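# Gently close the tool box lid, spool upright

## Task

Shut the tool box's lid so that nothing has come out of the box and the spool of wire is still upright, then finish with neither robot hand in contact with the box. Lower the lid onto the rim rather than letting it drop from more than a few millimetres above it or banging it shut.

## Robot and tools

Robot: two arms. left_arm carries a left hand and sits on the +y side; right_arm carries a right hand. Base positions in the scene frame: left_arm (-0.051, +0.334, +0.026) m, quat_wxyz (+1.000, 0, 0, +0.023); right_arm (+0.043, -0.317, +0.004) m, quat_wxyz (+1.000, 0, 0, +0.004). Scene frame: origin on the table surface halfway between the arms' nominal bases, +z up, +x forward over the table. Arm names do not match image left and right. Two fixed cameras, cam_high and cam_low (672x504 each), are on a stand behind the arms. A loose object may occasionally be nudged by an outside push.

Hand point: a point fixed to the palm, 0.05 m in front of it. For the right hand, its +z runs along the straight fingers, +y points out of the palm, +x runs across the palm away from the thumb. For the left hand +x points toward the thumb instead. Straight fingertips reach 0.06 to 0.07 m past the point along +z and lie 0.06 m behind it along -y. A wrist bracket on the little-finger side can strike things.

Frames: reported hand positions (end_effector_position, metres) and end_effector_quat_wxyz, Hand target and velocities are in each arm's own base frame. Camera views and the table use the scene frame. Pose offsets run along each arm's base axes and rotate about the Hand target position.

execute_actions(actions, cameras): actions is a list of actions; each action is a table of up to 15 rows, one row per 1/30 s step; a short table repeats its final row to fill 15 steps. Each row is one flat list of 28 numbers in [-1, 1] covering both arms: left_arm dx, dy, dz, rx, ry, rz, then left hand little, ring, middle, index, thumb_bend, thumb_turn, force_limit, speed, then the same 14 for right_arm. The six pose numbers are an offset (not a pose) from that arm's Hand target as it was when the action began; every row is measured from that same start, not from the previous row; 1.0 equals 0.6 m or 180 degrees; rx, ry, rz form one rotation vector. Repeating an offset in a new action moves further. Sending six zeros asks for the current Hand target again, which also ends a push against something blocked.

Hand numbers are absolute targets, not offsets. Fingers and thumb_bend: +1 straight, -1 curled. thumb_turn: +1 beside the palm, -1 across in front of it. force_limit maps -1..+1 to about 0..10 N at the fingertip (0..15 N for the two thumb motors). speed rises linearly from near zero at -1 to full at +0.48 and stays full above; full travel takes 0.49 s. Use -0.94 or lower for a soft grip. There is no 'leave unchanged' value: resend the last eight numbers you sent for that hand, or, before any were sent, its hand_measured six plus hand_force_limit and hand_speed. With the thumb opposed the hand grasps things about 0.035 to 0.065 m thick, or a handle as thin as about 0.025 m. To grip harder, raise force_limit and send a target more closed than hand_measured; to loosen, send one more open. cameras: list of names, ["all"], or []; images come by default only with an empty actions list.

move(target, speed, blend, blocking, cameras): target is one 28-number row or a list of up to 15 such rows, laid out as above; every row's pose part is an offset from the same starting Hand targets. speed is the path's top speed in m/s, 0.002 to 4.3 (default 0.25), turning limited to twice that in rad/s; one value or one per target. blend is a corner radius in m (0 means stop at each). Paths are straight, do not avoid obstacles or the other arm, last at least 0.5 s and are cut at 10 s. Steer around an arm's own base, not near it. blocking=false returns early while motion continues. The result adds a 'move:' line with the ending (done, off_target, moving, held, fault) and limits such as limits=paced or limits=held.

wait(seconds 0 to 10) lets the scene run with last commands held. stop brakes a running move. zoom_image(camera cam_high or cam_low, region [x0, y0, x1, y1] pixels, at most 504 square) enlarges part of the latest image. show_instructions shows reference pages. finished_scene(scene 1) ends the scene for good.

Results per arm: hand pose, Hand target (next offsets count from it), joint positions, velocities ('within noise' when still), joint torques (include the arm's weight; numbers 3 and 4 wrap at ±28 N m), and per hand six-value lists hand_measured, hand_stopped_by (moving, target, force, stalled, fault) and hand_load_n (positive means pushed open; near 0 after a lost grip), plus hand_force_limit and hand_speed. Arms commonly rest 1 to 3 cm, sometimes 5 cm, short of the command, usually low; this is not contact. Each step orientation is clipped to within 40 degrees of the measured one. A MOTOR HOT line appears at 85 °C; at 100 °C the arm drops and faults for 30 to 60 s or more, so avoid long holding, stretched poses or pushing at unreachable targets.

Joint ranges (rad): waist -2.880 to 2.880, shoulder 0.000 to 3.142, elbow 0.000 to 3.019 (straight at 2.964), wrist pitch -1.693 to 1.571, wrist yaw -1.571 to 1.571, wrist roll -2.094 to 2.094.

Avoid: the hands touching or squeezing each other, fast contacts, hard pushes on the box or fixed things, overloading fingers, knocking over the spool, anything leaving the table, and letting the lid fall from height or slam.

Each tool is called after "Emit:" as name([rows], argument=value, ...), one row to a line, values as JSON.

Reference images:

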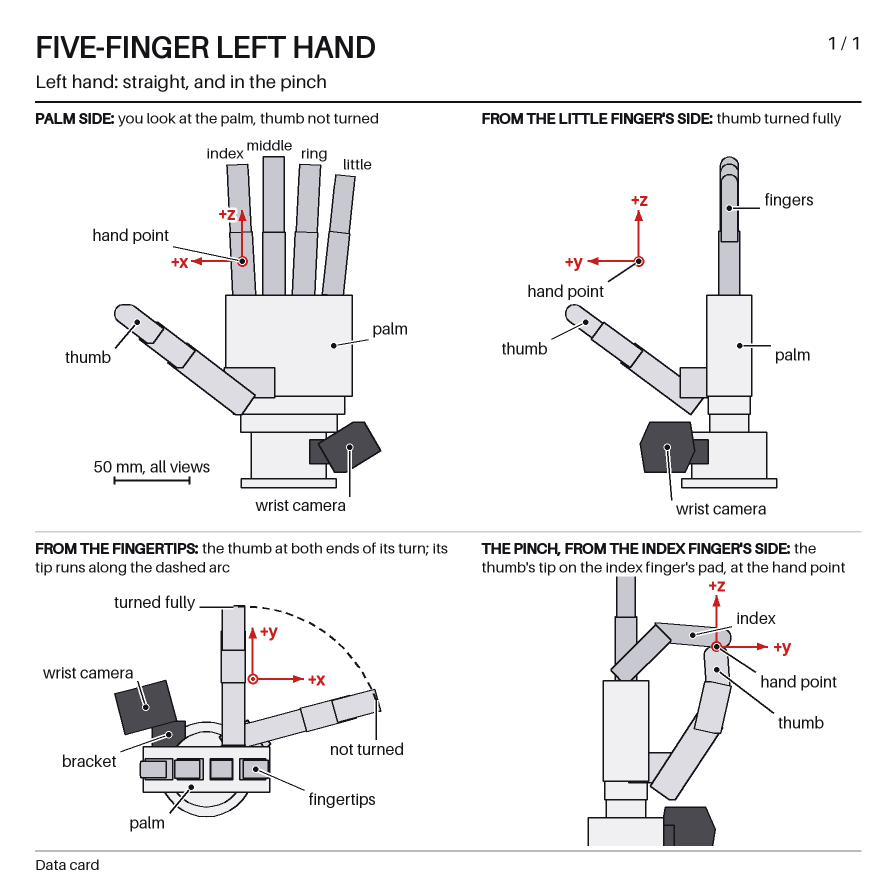

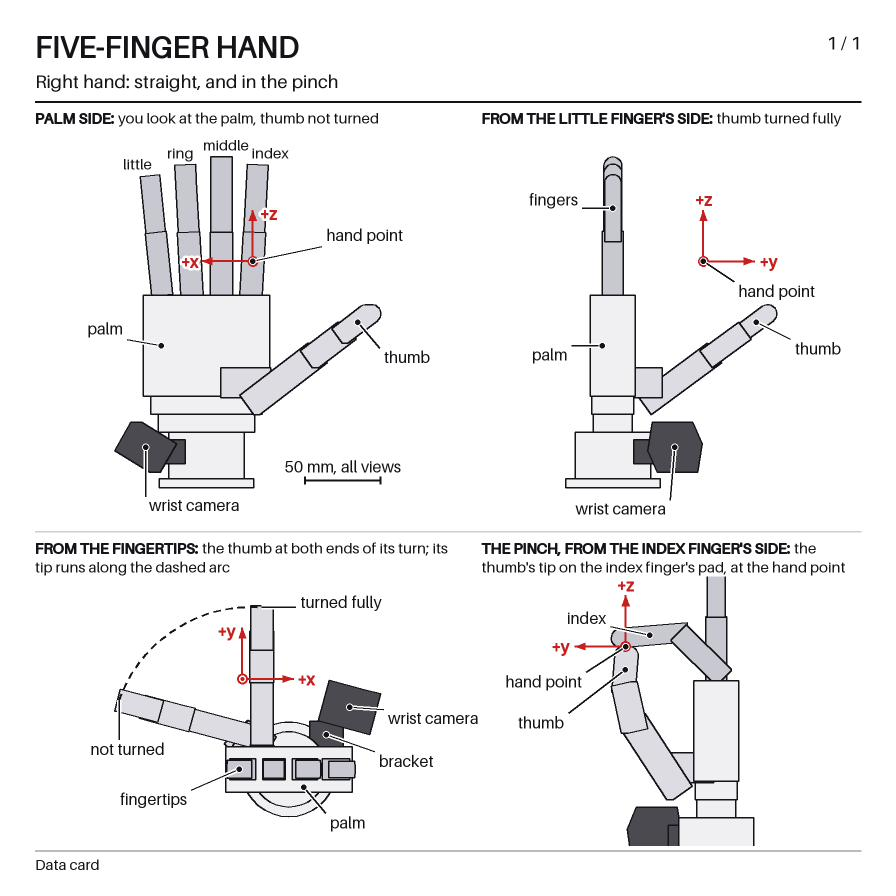

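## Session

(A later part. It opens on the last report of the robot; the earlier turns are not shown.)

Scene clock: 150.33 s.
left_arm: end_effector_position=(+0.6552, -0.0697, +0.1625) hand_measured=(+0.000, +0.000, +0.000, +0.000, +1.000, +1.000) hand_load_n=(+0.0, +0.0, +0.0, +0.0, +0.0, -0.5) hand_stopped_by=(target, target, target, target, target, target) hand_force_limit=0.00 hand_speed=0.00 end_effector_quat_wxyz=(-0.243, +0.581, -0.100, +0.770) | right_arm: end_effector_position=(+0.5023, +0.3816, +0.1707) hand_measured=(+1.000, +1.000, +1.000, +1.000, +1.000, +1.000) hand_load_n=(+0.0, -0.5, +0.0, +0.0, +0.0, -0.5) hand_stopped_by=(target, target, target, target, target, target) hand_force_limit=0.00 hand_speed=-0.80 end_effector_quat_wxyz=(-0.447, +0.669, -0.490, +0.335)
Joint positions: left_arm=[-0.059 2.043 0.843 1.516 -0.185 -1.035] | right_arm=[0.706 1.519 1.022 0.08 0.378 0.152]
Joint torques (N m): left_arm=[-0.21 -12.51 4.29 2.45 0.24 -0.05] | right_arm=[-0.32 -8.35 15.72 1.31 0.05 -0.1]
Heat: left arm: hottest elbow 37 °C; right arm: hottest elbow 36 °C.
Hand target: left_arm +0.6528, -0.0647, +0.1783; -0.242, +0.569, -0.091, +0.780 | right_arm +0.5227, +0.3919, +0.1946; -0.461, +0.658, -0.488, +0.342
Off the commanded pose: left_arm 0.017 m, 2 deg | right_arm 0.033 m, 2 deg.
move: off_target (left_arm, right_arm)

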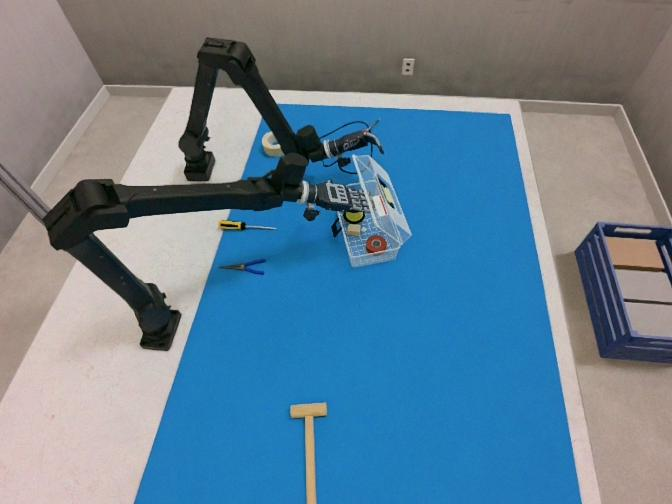

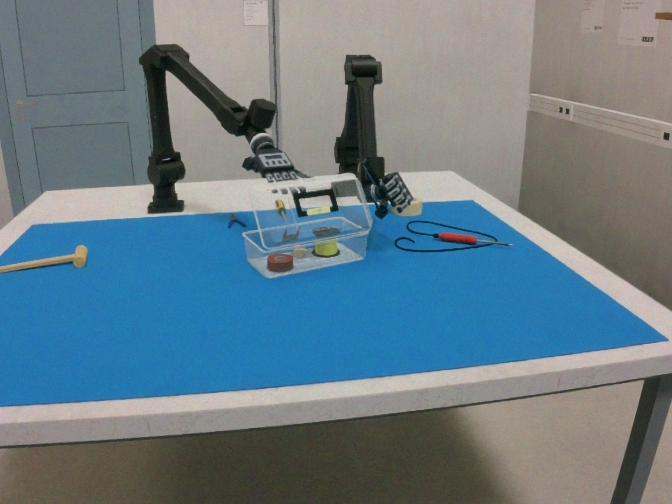

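Emit:
move([
  [0,0.04,0.04,0,0,0, 0, 0, 0, 0, 1, 1, 0, 0, -0.0513,-0.018,-0.0457,0,0,0, 1,1,1,1,1,1,0,-0.8],
  [-0.02,0.08,0.08,0,0,0, 0, 0, 0, 0, 1, 1, 0, 0, -0.077,-0.0258,-0.0715,0,0,0, 1,1,1,1,1,1,0,-0.8],
], speed=0.06, blend=0.008, cameras=["all"])

Emit:
zoom_image(camera="cam_high", region=[290, 110, 450, 280])

Emit:
zoom_image(camera="cam_low", region=[220, 130, 440, 290])

Scene clock: 153.27 s.
left_arm: end_effector_position=(+0.6421, -0.0235, +0.2196) hand_measured=(+0.000, +0.000, +0.000, +0.000, +1.000, +1.000) hand_load_n=(+0.0, +0.0, +0.0, +0.0, +0.0, +0.0) hand_stopped_by=(target, target, target, target, target, target) hand_force_limit=0.00 hand_speed=0.00 end_effector_quat_wxyz=(-0.242, +0.571, -0.097, +0.778) | right_arm: end_effector_position=(+0.4783, +0.3716, +0.1364) hand_measured=(+1.000, +1.000, +1.000, +1.000, +1.000, +1.000) hand_load_n=(-0.5, -1.0, +0.0, +0.0, +0.0, +0.0) hand_stopped_by=(target, target, target, target, target, target) hand_force_limit=0.00 hand_speed=-0.80 end_effector_quat_wxyz=(-0.443, +0.669, -0.489, +0.341)
Joint positions: left_arm=[0.043 1.887 0.8 1.423 -0.087 -1.071] | right_arm=[0.729 1.512 0.91 0.181 0.411 0.153]
Joint torques (N m): left_arm=[-0.03 -11.34 5.12 1.58 0.22 -0.06] | right_arm=[0.85 -10.4 9.26 2.43 0.21 0.04]
Heat: left arm: hottest elbow 37 °C; right arm: hottest elbow 36 °C.
Hand target: left_arm +0.6408, -0.0166, +0.2264; -0.242, +0.569, -0.091, +0.780 | right_arm +0.4765, +0.3764, +0.1520; -0.461, +0.658, -0.487, +0.342
Off the commanded pose: left_arm 0.010 m, 1 deg | right_arm 0.016 m, 2 deg.
move: off_target (right_arm)

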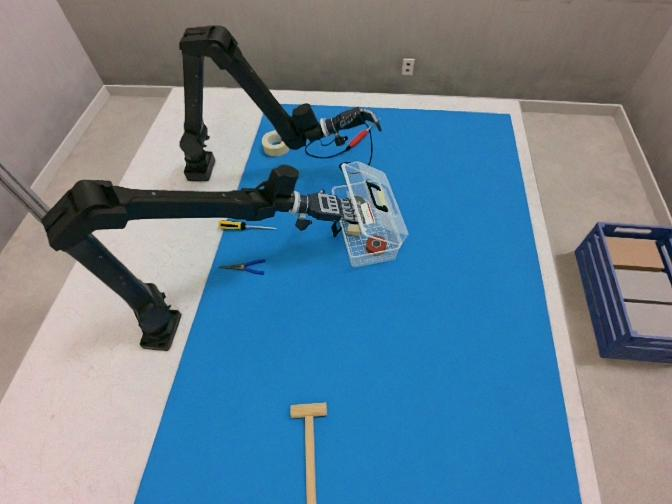

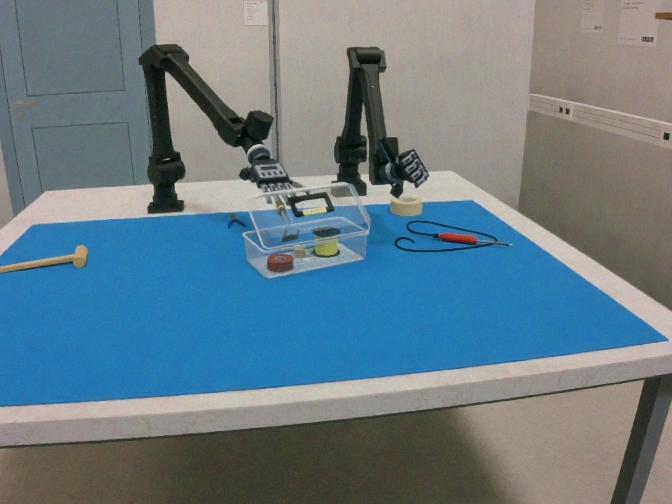

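Scaled by 2.965 from the camera's 672x504 image, which has a finer 960x720 frame.

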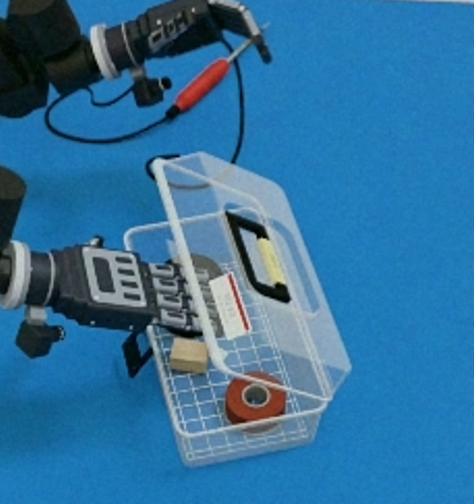

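Scaled by 2.291 from the camera's 672x504 image, which has a finer 960x720 frame.

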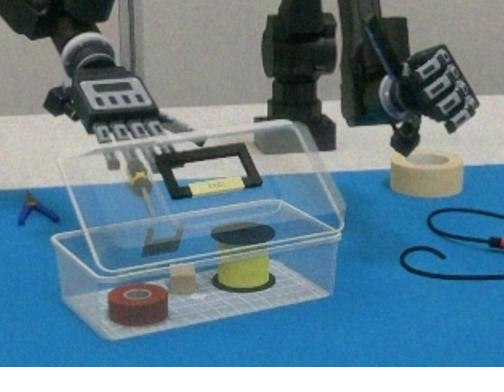

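Emit:
move([
  [0,0,0,0,0,0, 0, 0, 0, 0, 1, 1, 0, 0, -0.0218,-0.0067,-0.0233,0,0,0, 1,1,1,1,1,1,0,-0.8],
  [0,0,0,0,0,0, 0, 0, 0, 0, 1, 1, 0, 0, -0.0397,-0.012,-0.0555,0,0,0, 1,1,1,1,1,1,0,-0.8],
], speed=0.05, blend=0.008, cameras=["all"])

Emit:
zoom_image(camera="cam_high", region=[290, 130, 430, 280])

Emit:
zoom_image(camera="cam_low", region=[220, 150, 400, 290])

Scene clock: 154.90 s.
left_arm: end_effector_position=(+0.6421, -0.0235, +0.2196) hand_measured=(+0.000, +0.000, +0.000, +0.000, +1.000, +1.000) hand_load_n=(+0.0, +0.0, +0.0, +0.0, +0.0, +0.0) hand_stopped_by=(target, target, target, target, target, target) hand_force_limit=0.00 hand_speed=0.00 end_effector_quat_wxyz=(-0.242, +0.571, -0.096, +0.778) | right_arm: end_effector_position=(+0.4536, +0.3642, +0.1092) hand_measured=(+1.000, +1.000, +1.000, +1.000, +1.000, +1.000) hand_load_n=(+0.0, -1.0, +0.0, +0.0, +0.0, +0.0) hand_stopped_by=(target, target, target, target, target, target) hand_force_limit=0.00 hand_speed=-0.80 end_effector_quat_wxyz=(-0.447, +0.667, -0.489, +0.342)
Joint positions: left_arm=[0.043 1.887 0.8 1.423 -0.087 -1.071] | right_arm=[0.755 1.506 0.807 0.282 0.434 0.164]
Joint torques (N m): left_arm=[-0.03 -11.22 5.12 1.5 0.22 -0.06] | right_arm=[0.85 -8.94 8.76 2.44 0.24 0.03]
Heat: left arm: hottest elbow 37 °C; right arm: hottest elbow 36 °C.
Hand target: left_arm +0.6408, -0.0166, +0.2264; -0.242, +0.569, -0.091, +0.780 | right_arm +0.4526, +0.3693, +0.1185; -0.461, +0.658, -0.488, +0.342
Off the commanded pose: left_arm 0.010 m, 1 deg | right_arm 0.011 m, 2 deg.
move: off_target (right_arm)

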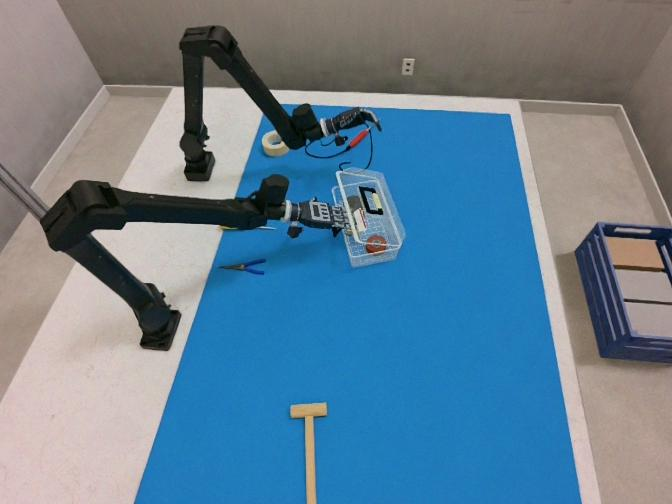

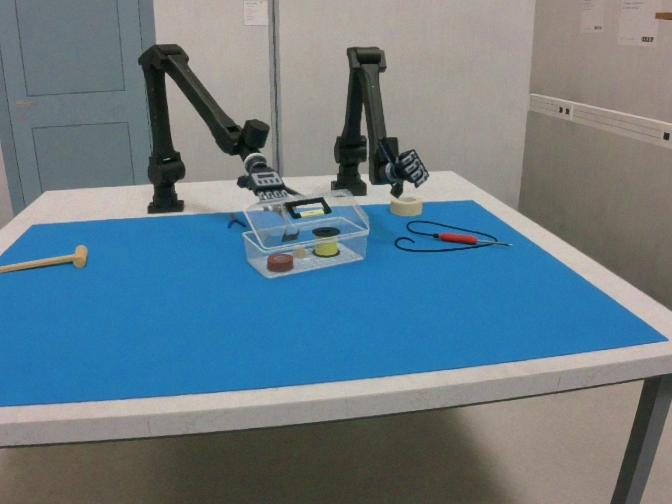

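Scaled by 3.360 from the camera's 672x504 image, which has a finer 960x720 frame.

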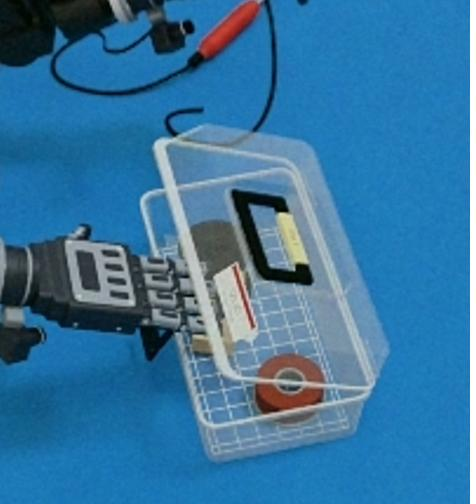

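Scaled by 2.800 from the camera's 672x504 image, which has a finer 960x720 frame.

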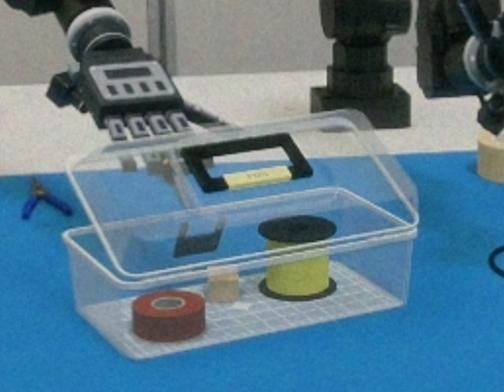

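Emit:
move([
  [0,0,0,0,0,0, 0, 0, 0, 0, 1, 1, 0, 0, -0.0132,-0.025,-0.0542,0,0,0, 1,1,1,1,1,1,0,-0.8],
], speed=0.05, cameras=["all"])

Emit:
zoom_image(camera="cam_high", region=[290, 150, 420, 280])

Emit:
zoom_image(camera="cam_low", region=[220, 170, 390, 290])

Scene clock: 156.80 s.
left_arm: end_effector_position=(+0.6421, -0.0235, +0.2196) hand_measured=(+0.000, +0.000, +0.000, +0.000, +1.000, +1.000) hand_load_n=(+0.0, +0.0, +0.0, +0.0, +0.0, +0.0) hand_stopped_by=(target, target, target, target, target, target) hand_force_limit=0.00 hand_speed=0.00 end_effector_quat_wxyz=(-0.242, +0.571, -0.096, +0.778) | right_arm: end_effector_position=(+0.4417, +0.3552, +0.0887) hand_measured=(+1.000, +1.000, +1.000, +1.000, +1.000, +1.000) hand_load_n=(+0.0, -1.0, -0.5, +0.0, +0.0, +0.0) hand_stopped_by=(target, target, target, target, target, target) hand_force_limit=0.00 hand_speed=-0.80 end_effector_quat_wxyz=(-0.458, +0.662, -0.486, +0.340)
Joint positions: left_arm=[0.043 1.887 0.8 1.423 -0.087 -1.071] | right_arm=[0.755 1.517 0.729 0.395 0.426 0.164]
Joint torques (N m): left_arm=[0.03 -11.28 5.12 1.5 0.22 -0.06] | right_arm=[-0.21 -7 8.27 2.48 0.07 -0.01]
Heat: left arm: hottest elbow 37 °C; right arm: hottest elbow 36 °C.
Hand target: left_arm +0.6408, -0.0166, +0.2264; -0.242, +0.569, -0.091, +0.780 | right_arm +0.4447, +0.3543, +0.0860; -0.461, +0.658, -0.487, +0.342
Off the commanded pose: left_arm 0.010 m, 1 deg | right_arm 0.004 m, 1 deg.
move: done

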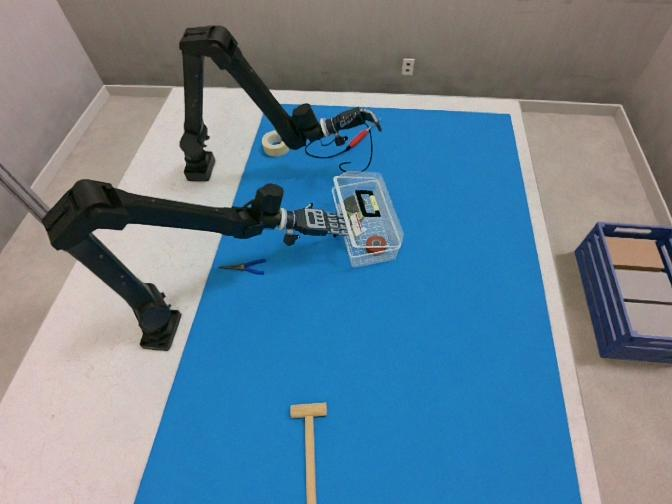

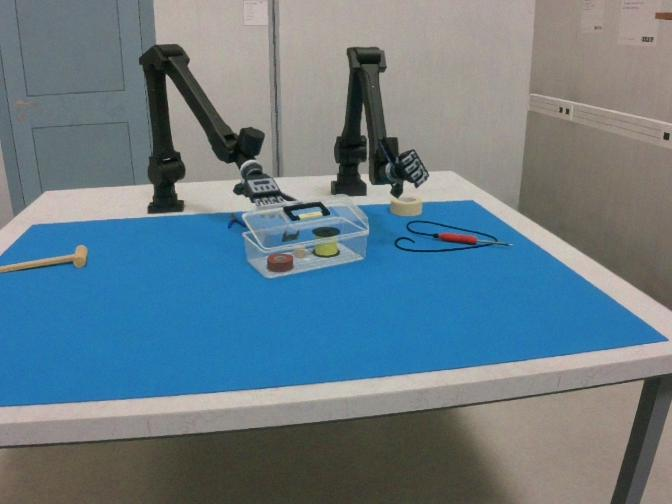

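Scaled by 3.877 from the camera's 672x504 image, which has a finer 960x720 frame.

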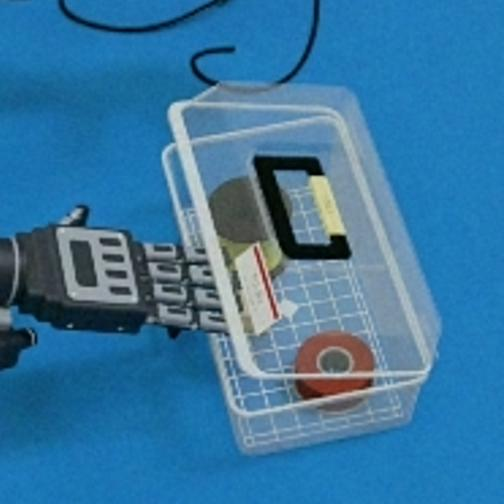

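Scaled by 2.965 from the camera's 672x504 image, which has a finer 960x720 frame.

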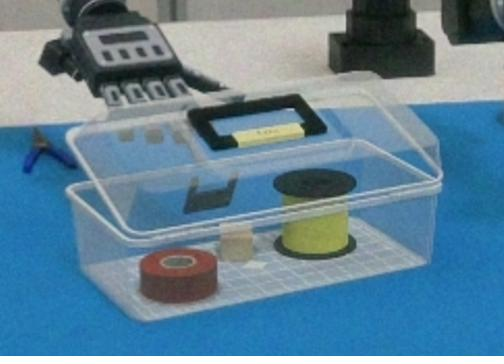

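Emit:
move([
  [0,0,0,0,0,0, 0, 0, 0, 0, 1, 1, 0, 0, 0,0.0,-0.035,0,0,0, 1,1,1,1,1,1,0,-0.8],
], speed=0.04, cameras=["all"])

Emit:
zoom_image(camera="cam_high", region=[290, 150, 420, 280])

Emit:
zoom_image(camera="cam_low", region=[220, 170, 390, 290])

Scene clock: 158.70 s.
left_arm: end_effector_position=(+0.6421, -0.0235, +0.2196) hand_measured=(+0.000, +0.000, +0.000, +0.000, +1.000, +1.000) hand_load_n=(+0.0, +0.0, +0.0, +0.0, +0.0, -0.5) hand_stopped_by=(target, target, target, target, target, target) hand_force_limit=0.00 hand_speed=0.00 end_effector_quat_wxyz=(-0.242, +0.571, -0.096, +0.778) | right_arm: end_effector_position=(+0.4419, +0.3553, +0.0671) hand_measured=(+1.000, +1.000, +1.000, +1.000, +1.000, +1.000) hand_load_n=(+0.0, +0.0, +0.0, -0.5, +0.0, +0.0) hand_stopped_by=(target, target, target, target, target, target) hand_force_limit=0.00 hand_speed=-0.80 end_effector_quat_wxyz=(-0.458, +0.662, -0.486, +0.340)
Joint positions: left_arm=[0.043 1.887 0.8 1.423 -0.087 -1.071] | right_arm=[0.755 1.57 0.712 0.464 0.426 0.164]
Joint torques (N m): left_arm=[-0.03 -11.28 5.09 1.51 0.22 -0.06] | right_arm=[-0.15 -7.3 7.76 2.47 0.06 -0.02]
Heat: left arm: hottest elbow 37 °C; right arm: hottest elbow 36 °C.
Hand target: left_arm +0.6408, -0.0166, +0.2264; -0.242, +0.569, -0.091, +0.780 | right_arm +0.4447, +0.3543, +0.0650; -0.461, +0.658, -0.487, +0.342
Off the commanded pose: left_arm 0.010 m, 1 deg | right_arm 0.004 m, 1 deg.
move: done

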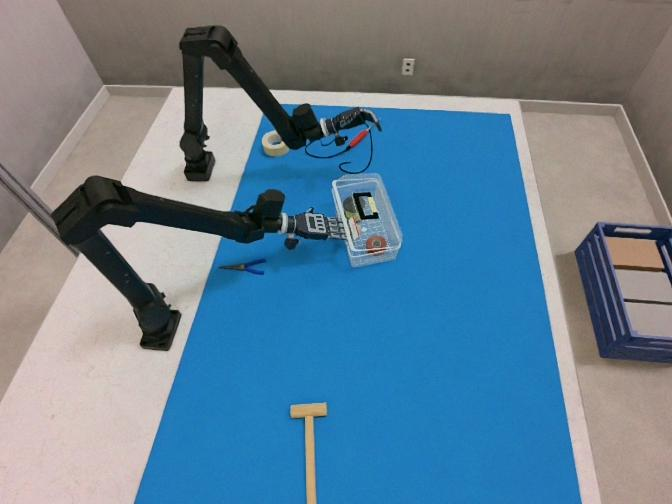

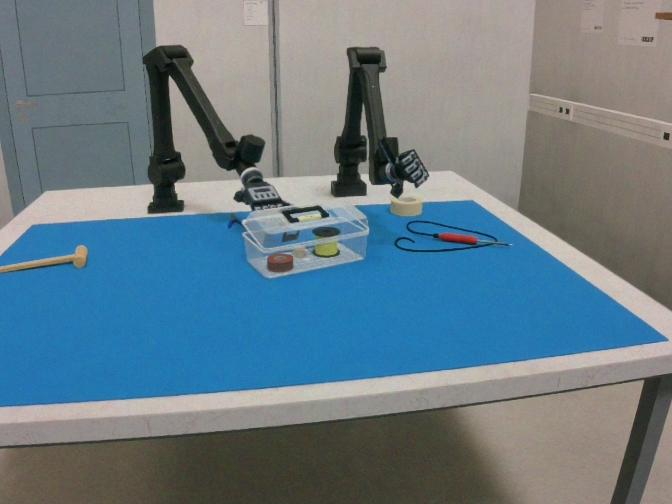

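Scaled by 3.877 from the camera's 672x504 image, which has a finer 960x720 frame.

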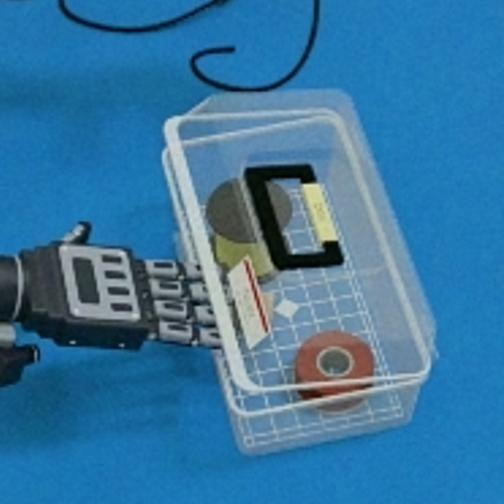

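Scaled by 2.965 from the camera's 672x504 image, which has a finer 960x720 frame.

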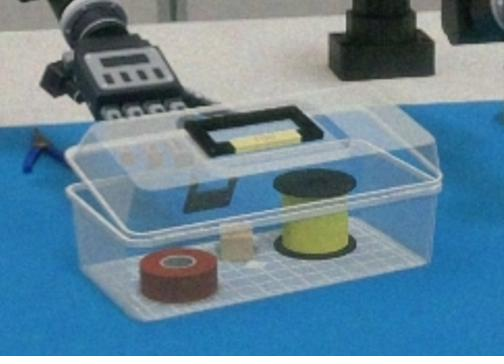

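Emit:
move([
  [0,0,0,0,0,0, 0, 0, 0, 0, 1, 1, 0, 0, -0.0155,-0.0047,-0.0122,0,0,0, 1,1,1,1,1,1,0,-0.8],
], speed=0.04, cameras=["all"])

Emit:
zoom_image(camera="cam_high", region=[310, 160, 410, 270])

Emit:
zoom_image(camera="cam_low", region=[230, 190, 380, 290])

Scene clock: 160.83 s.
left_arm: end_effector_position=(+0.6421, -0.0235, +0.2196) hand_measured=(+0.000, +0.000, +0.000, +0.000, +1.000, +1.000) hand_load_n=(+0.0, +0.0, +0.0, +0.0, +0.0, +0.0) hand_stopped_by=(target, target, target, target, target, target) hand_force_limit=0.00 hand_speed=0.00 end_effector_quat_wxyz=(-0.242, +0.571, -0.096, +0.778) | right_arm: end_effector_position=(+0.4365, +0.3483, +0.0600) hand_measured=(+1.000, +1.000, +1.000, +1.000, +1.000, +1.000) hand_load_n=(+0.0, -1.0, +0.0, +0.0, +0.0, -0.5) hand_stopped_by=(target, target, target, target, target, target) hand_force_limit=0.00 hand_speed=-0.80 end_effector_quat_wxyz=(-0.456, +0.661, -0.487, +0.343)
Joint positions: left_arm=[0.043 1.887 0.8 1.423 -0.087 -1.071] | right_arm=[0.755 1.57 0.683 0.492 0.433 0.164]
Joint torques (N m): left_arm=[0.09 -11.28 5.12 1.51 0.22 -0.06] | right_arm=[0.56 -7.12 7.46 2.5 0.17 0.03]
Heat: left arm: hottest elbow 37 °C; right arm: hottest elbow 36 °C.
Hand target: left_arm +0.6408, -0.0166, +0.2264; -0.242, +0.569, -0.091, +0.780 | right_arm +0.4354, +0.3515, +0.0576; -0.461, +0.658, -0.487, +0.342
Off the commanded pose: left_arm 0.010 m, 1 deg | right_arm 0.004 m, 1 deg.
move: done

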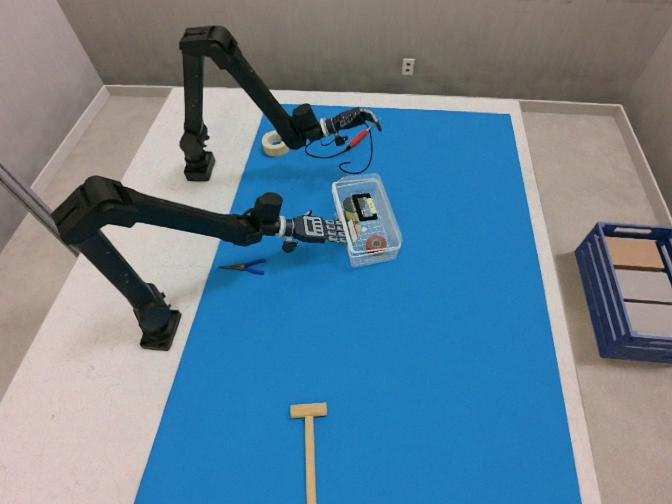

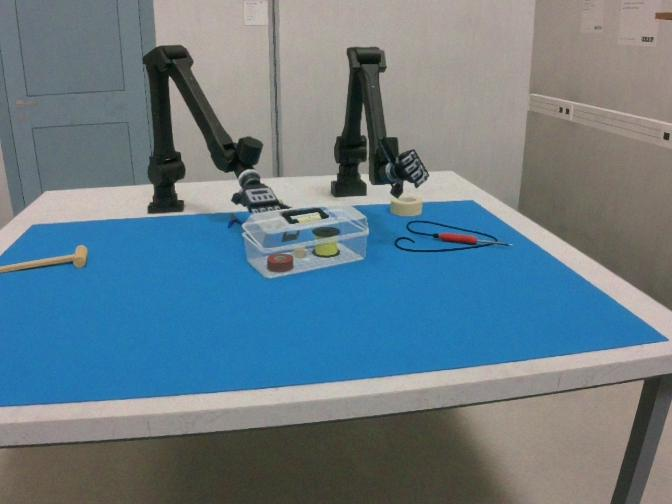

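Scaled by 4.582 from the camera's 672x504 image, which has a finer 960x720 frame.

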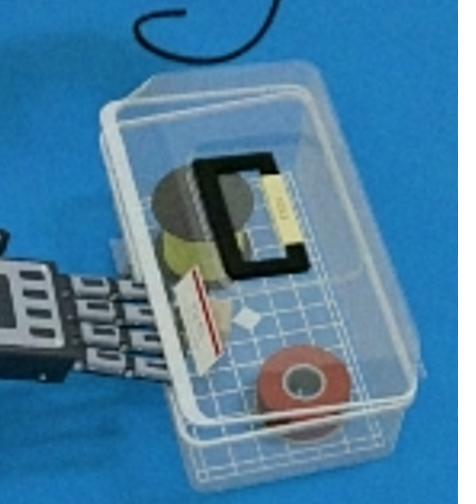

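Scaled by 3.360 from the camera's 672x504 image, which has a finer 960x720 frame.

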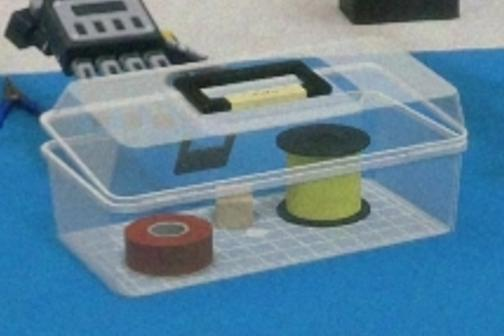

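Emit:
move([
  [0,0,0,0,0,0, 0, 0, 0, 0, 1, 1, 0, 0, -0.023,-0.007,-0.0033,0,0,0, 1,1,1,1,1,1,0,-0.8],
], speed=0.03, cameras=["all"])

Emit:
zoom_image(camera="cam_high", region=[310, 160, 410, 270])

Emit:
zoom_image(camera="cam_low", region=[230, 190, 380, 290])

Scene clock: 162.20 s.
left_arm: end_effector_position=(+0.6421, -0.0235, +0.2196) hand_measured=(+0.000, +0.000, +0.000, +0.000, +1.000, +1.000) hand_load_n=(+0.0, +0.0, +0.0, +0.0, +0.0, +0.0) hand_stopped_by=(target, target, target, target, target, target) hand_force_limit=0.00 hand_speed=0.00 end_effector_quat_wxyz=(-0.242, +0.571, -0.096, +0.778) | right_arm: end_effector_position=(+0.4299, +0.3458, +0.0557) hand_measured=(+1.000, +1.000, +1.000, +1.000, +1.000, +1.000) hand_load_n=(-0.5, -0.5, +0.0, +0.5, +0.0, -0.5) hand_stopped_by=(target, target, target, target, target, target) hand_force_limit=0.00 hand_speed=-0.80 end_effector_quat_wxyz=(-0.457, +0.657, -0.490, +0.345)
Joint positions: left_arm=[0.043 1.887 0.8 1.423 -0.087 -1.071] | right_arm=[0.765 1.57 0.659 0.519 0.45 0.172]
Joint torques (N m): left_arm=[0.03 -11.28 5.12 1.52 0.22 -0.06] | right_arm=[1.2 -8.47 6.13 1.84 0.13 0.01]
Heat: left arm: hottest elbow 37 °C; right arm: hottest elbow 36 °C.
Hand target: left_arm +0.6408, -0.0166, +0.2264; -0.242, +0.569, -0.091, +0.780 | right_arm +0.4215, +0.3473, +0.0556; -0.461, +0.658, -0.487, +0.341
Off the commanded pose: left_arm 0.010 m, 1 deg | right_arm 0.008 m, 1 deg.
move: done

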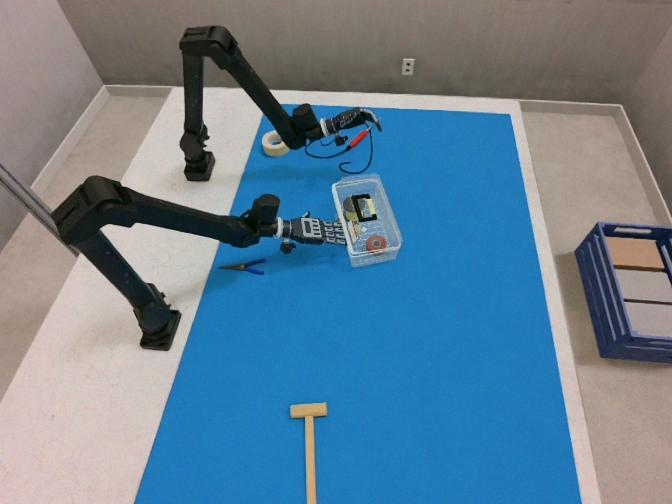

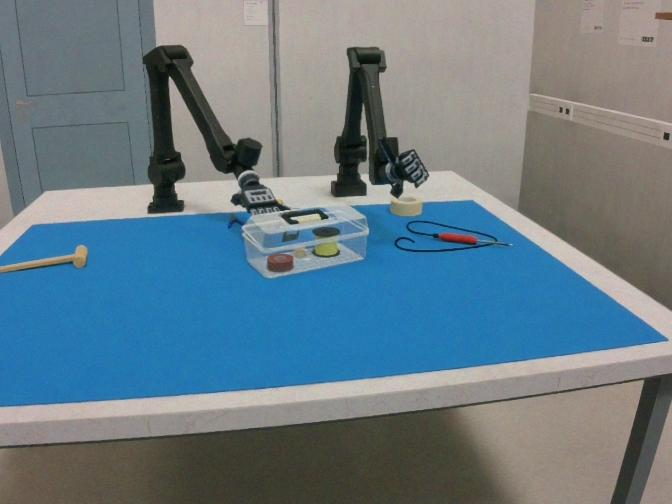

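Scaled by 4.582 from the camera's 672x504 image, which has a finer 960x720 frame.

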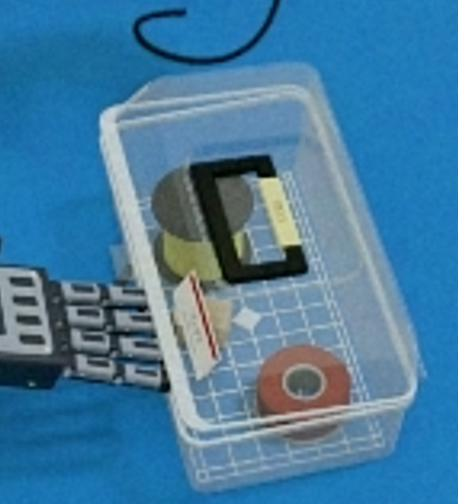

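Scaled by 3.360 from the camera's 672x504 image, which has a finer 960x720 frame.

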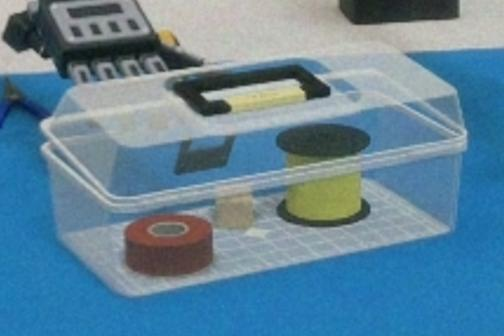

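Emit:
move([
  [0,0,0,0,0,0, 0, 0, 0, 0, 1, 1, 0, 0, -0.008,-0.002,0.012,0,0,0, 1,1,1,1,1,1,0,-0.8],
], speed=0.03, cameras=["all"])

Emit:
zoom_image(camera="cam_high", region=[310, 160, 410, 270])

Emit:
zoom_image(camera="cam_low", region=[230, 190, 380, 290])

Scene clock: 163.43 s.
left_arm: end_effector_position=(+0.6421, -0.0235, +0.2196) hand_measured=(+0.000, +0.000, +0.000, +0.000, +1.000, +1.000) hand_load_n=(+0.0, +0.0, +0.0, +0.0, +0.0, +0.0) hand_stopped_by=(target, target, target, target, target, target) hand_force_limit=0.00 hand_speed=0.00 end_effector_quat_wxyz=(-0.242, +0.571, -0.096, +0.778) | right_arm: end_effector_position=(+0.4226, +0.3445, +0.0586) hand_measured=(+1.000, +1.000, +1.000, +1.000, +1.000, +1.000) hand_load_n=(+0.0, -1.0, +0.5, +0.0, +0.5, -0.5) hand_stopped_by=(target, target, target, target, target, target) hand_force_limit=0.00 hand_speed=-0.80 end_effector_quat_wxyz=(-0.458, +0.659, -0.488, +0.344)
Joint positions: left_arm=[0.043 1.887 0.8 1.423 -0.087 -1.071] | right_arm=[0.774 1.548 0.644 0.511 0.454 0.172]
Joint torques (N m): left_arm=[0.03 -11.28 5.11 1.51 0.22 -0.06] | right_arm=[0.97 -8.76 6.98 1.2 0.2 0.03]
Heat: left arm: hottest elbow 37 °C; right arm: hottest elbow 36 °C.
Hand target: left_arm +0.6408, -0.0166, +0.2264; -0.242, +0.569, -0.091, +0.780 | right_arm +0.4168, +0.3461, +0.0629; -0.461, +0.658, -0.487, +0.342
Off the commanded pose: left_arm 0.010 m, 1 deg | right_arm 0.007 m, 1 deg.
move: done

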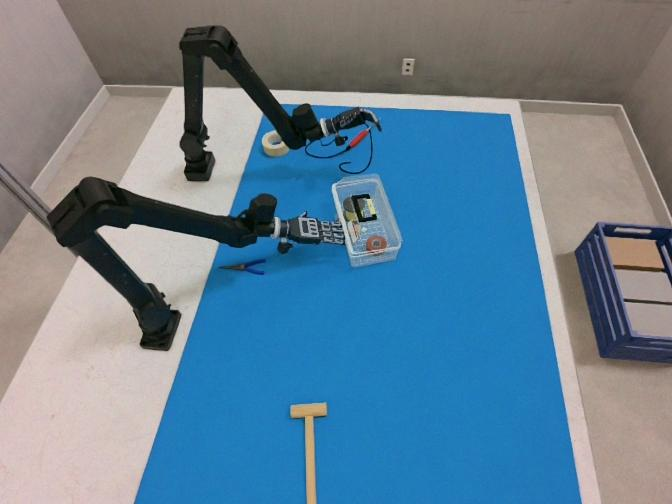

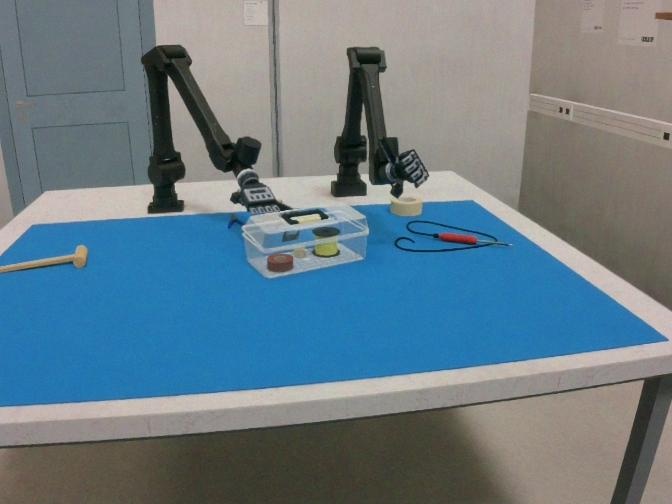

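Scaled by 4.582 from the camera's 672x504 image, which has a finer 960x720 frame.

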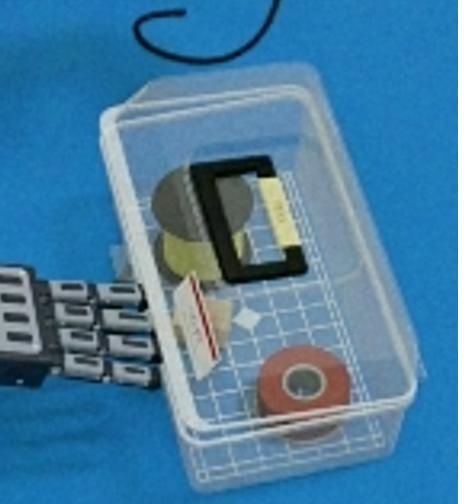

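Scaled by 3.360 from the camera's 672x504 image, which has a finer 960x720 frame.

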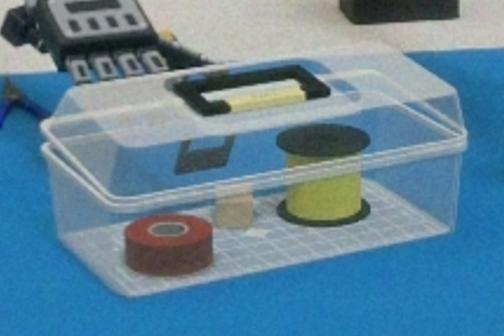

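Emit:
move([
  [0,0,0,0,0,0, 0, 0, 0, 0, 1, 1, 0, 0, -0.0095,-0.0028,-0.011,0,0,0, 1,1,1,1,1,1,0,-0.8],
], speed=0.015, cameras=["all"])

Emit:
zoom_image(camera="cam_high", region=[310, 160, 410, 270])

Emit:
zoom_image(camera="cam_low", region=[230, 190, 380, 290])

Scene clock: 165.13 s.
left_arm: end_effector_position=(+0.6421, -0.0235, +0.2196) hand_measured=(+0.000, +0.000, +0.000, +0.000, +1.000, +1.000) hand_load_n=(+0.0, +0.0, +0.0, +0.0, +0.0, -0.5) hand_stopped_by=(target, target, target, target, target, target) hand_force_limit=0.00 hand_speed=0.00 end_effector_quat_wxyz=(-0.242, +0.571, -0.096, +0.778) | right_arm: end_effector_position=(+0.4191, +0.3435, +0.0575) hand_measured=(+1.000, +1.000, +1.000, +1.000, +1.000, +1.000) hand_load_n=(-0.5, -0.5, +0.0, +0.0, +0.0, +0.0) hand_stopped_by=(target, target, target, target, target, target) hand_force_limit=0.00 hand_speed=-0.80 end_effector_quat_wxyz=(-0.458, +0.657, -0.489, +0.346)
Joint positions: left_arm=[0.043 1.887 0.8 1.423 -0.087 -1.071] | right_arm=[0.78 1.545 0.634 0.52 0.463 0.176]
Joint torques (N m): left_arm=[0.03 -11.28 5.14 1.51 0.23 -0.06] | right_arm=[1.03 -8.06 6.16 1.8 0.12 0.03]
Heat: left arm: hottest elbow 37 °C; right arm: hottest shoulder 35 °C.
Hand target: left_arm +0.6408, -0.0166, +0.2264; -0.242, +0.569, -0.091, +0.780 | right_arm +0.4110, +0.3444, +0.0562; -0.461, +0.658, -0.488, +0.341
Off the commanded pose: left_arm 0.010 m, 1 deg | right_arm 0.008 m, 1 deg.
move: done

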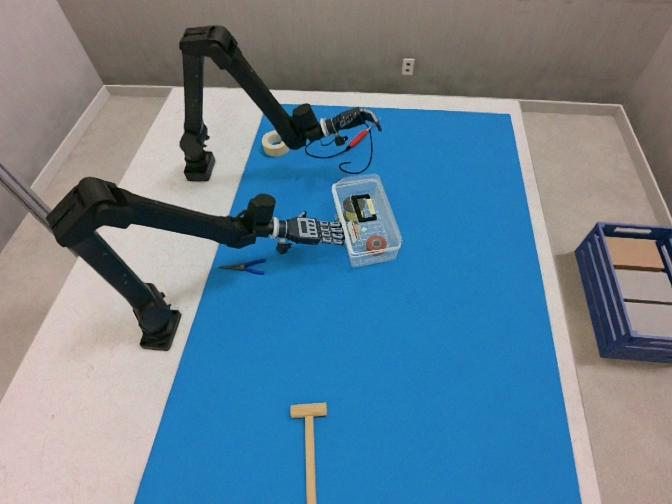

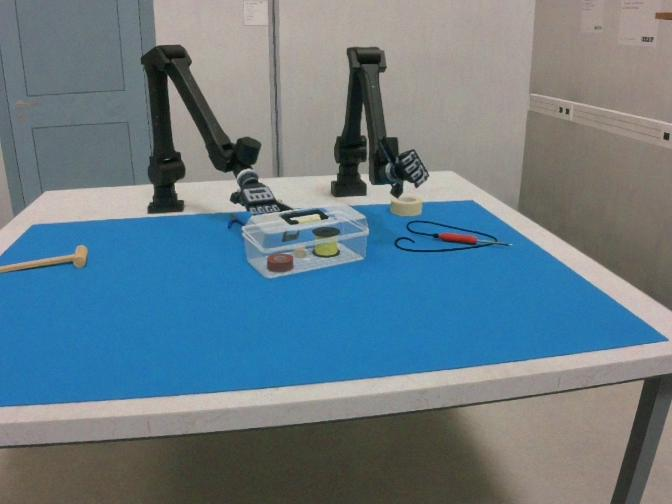

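Scaled by 4.582 from the camera's 672x504 image, which has a finer 960x720 frame.

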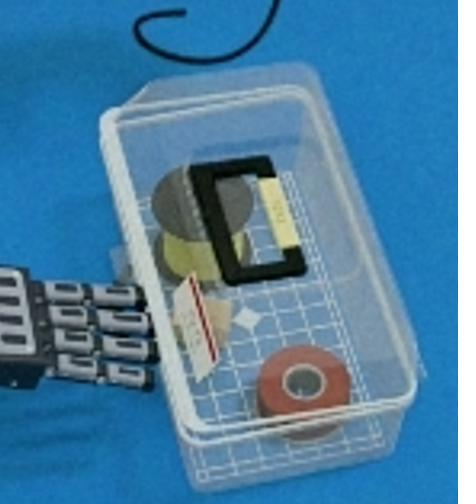

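Scaled by 3.360 from the camera's 672x504 image, which has a finer 960x720 frame.

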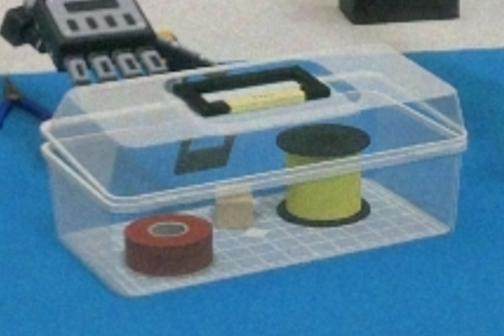

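Emit:
move([
  [0,0,0,0,0,0, 0, 0, 0, 0, 1, 1, 0, 0, -0.009,-0.0028,-0.004,0,0,0, 1,1,1,1,1,1,0,-0.8],
], speed=0.015, cameras=["all"])

Emit:
zoom_image(camera="cam_high", region=[310, 160, 410, 270])

Emit:
zoom_image(camera="cam_low", region=[230, 190, 380, 290])

Scene clock: 166.30 s.
left_arm: end_effector_position=(+0.6421, -0.0235, +0.2196) hand_measured=(+0.000, +0.000, +0.000, +0.000, +1.000, +1.000) hand_load_n=(+0.0, +0.0, +0.0, +0.0, +0.0, -0.5) hand_stopped_by=(target, target, target, target, target, target) hand_force_limit=0.00 hand_speed=0.00 end_effector_quat_wxyz=(-0.242, +0.571, -0.096, +0.778) | right_arm: end_effector_position=(+0.4092, +0.3396, +0.0494) hand_measured=(+1.000, +1.000, +1.000, +1.000, +1.000, +1.000) hand_load_n=(+0.0, +0.0, -0.5, +0.0, +0.0, -0.5) hand_stopped_by=(target, target, target, target, target, target) hand_force_limit=0.00 hand_speed=-0.80 end_effector_quat_wxyz=(-0.453, +0.663, -0.488, +0.344)
Joint positions: left_arm=[0.043 1.887 0.8 1.423 -0.087 -1.071] | right_arm=[0.79 1.542 0.61 0.525 0.468 0.177]
Joint torques (N m): left_arm=[0.03 -11.28 5.12 1.52 0.22 -0.06] | right_arm=[0.91 -7.94 6.78 2.03 0.2 0.05]
Heat: left arm: hottest elbow 37 °C; right arm: hottest shoulder 35 °C.
Hand target: left_arm +0.6408, -0.0166, +0.2264; -0.242, +0.569, -0.091, +0.780 | right_arm +0.4058, +0.3427, +0.0539; -0.461, +0.658, -0.488, +0.342
Off the commanded pose: left_arm 0.010 m, 1 deg | right_arm 0.006 m, 1 deg.
move: done

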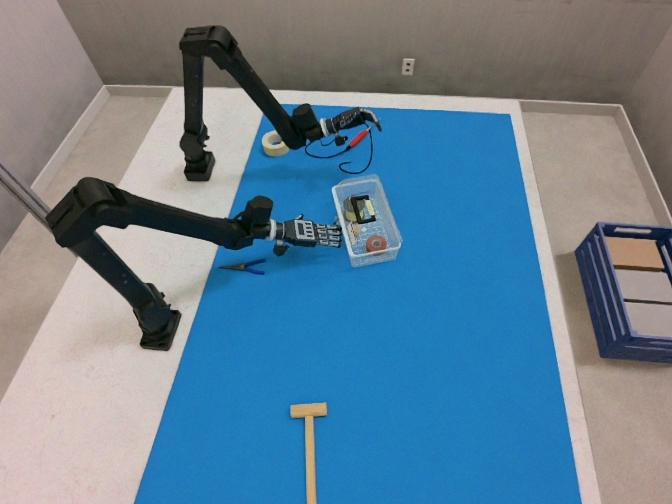

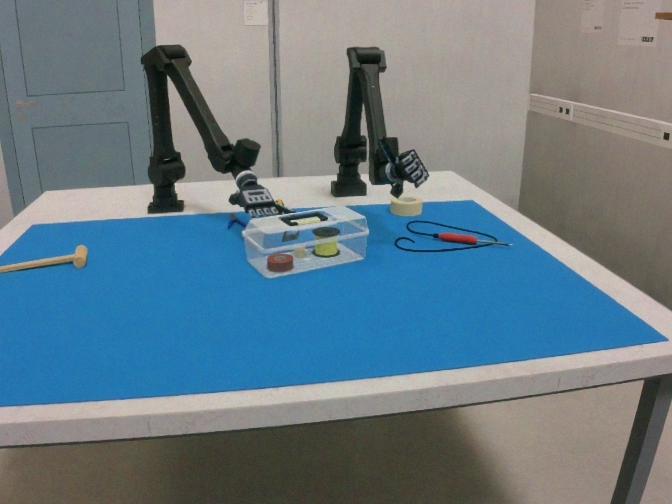

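Scaled by 4.582 from the camera's 672x504 image, which has a finer 960x720 frame.

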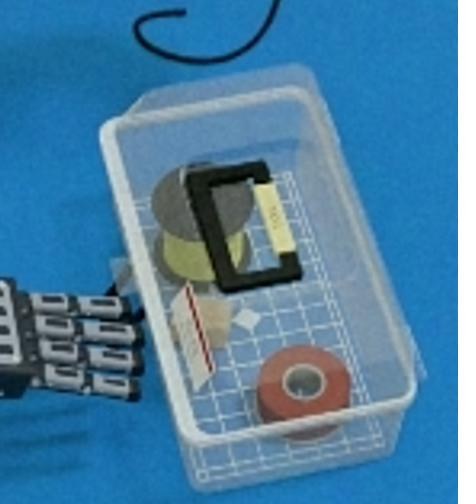

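Scaled by 3.360 from the camera's 672x504 image, which has a finer 960x720 frame.

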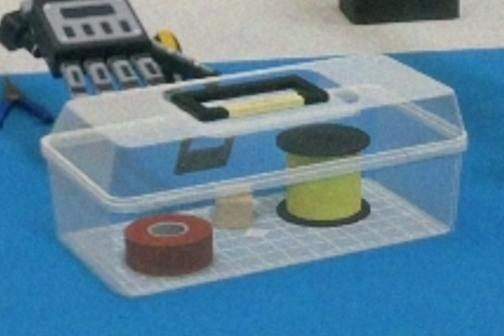

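Emit:
zoom_image(camera="cam_low", region=[235, 215, 305, 265])

Emit:
zoom_image(camera="cam_high", region=[320, 180, 380, 260])

Emit:
zoom_image(camera="cam_low", region=[300, 190, 380, 260])

Scaled by 7.200 from the camera's 672x504 image, which has a finer 960x720 frame.

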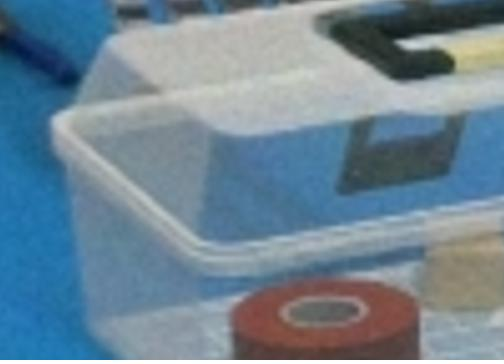

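Scaled by 6.300 from the camera's 672x504 image, which has a finer 960x720 frame.

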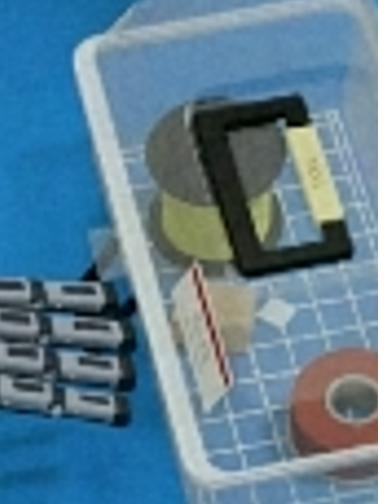

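Scaled by 6.300 from the camera's 672x504 image, which has a finer 960x720 frame.

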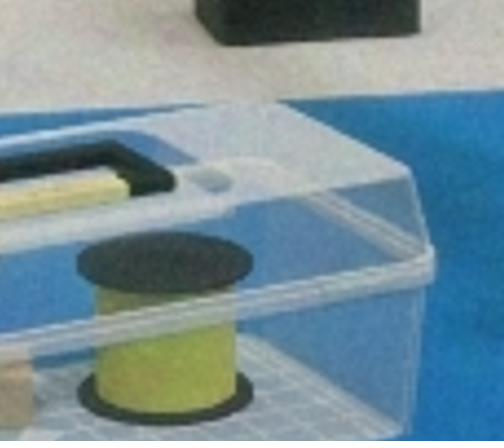

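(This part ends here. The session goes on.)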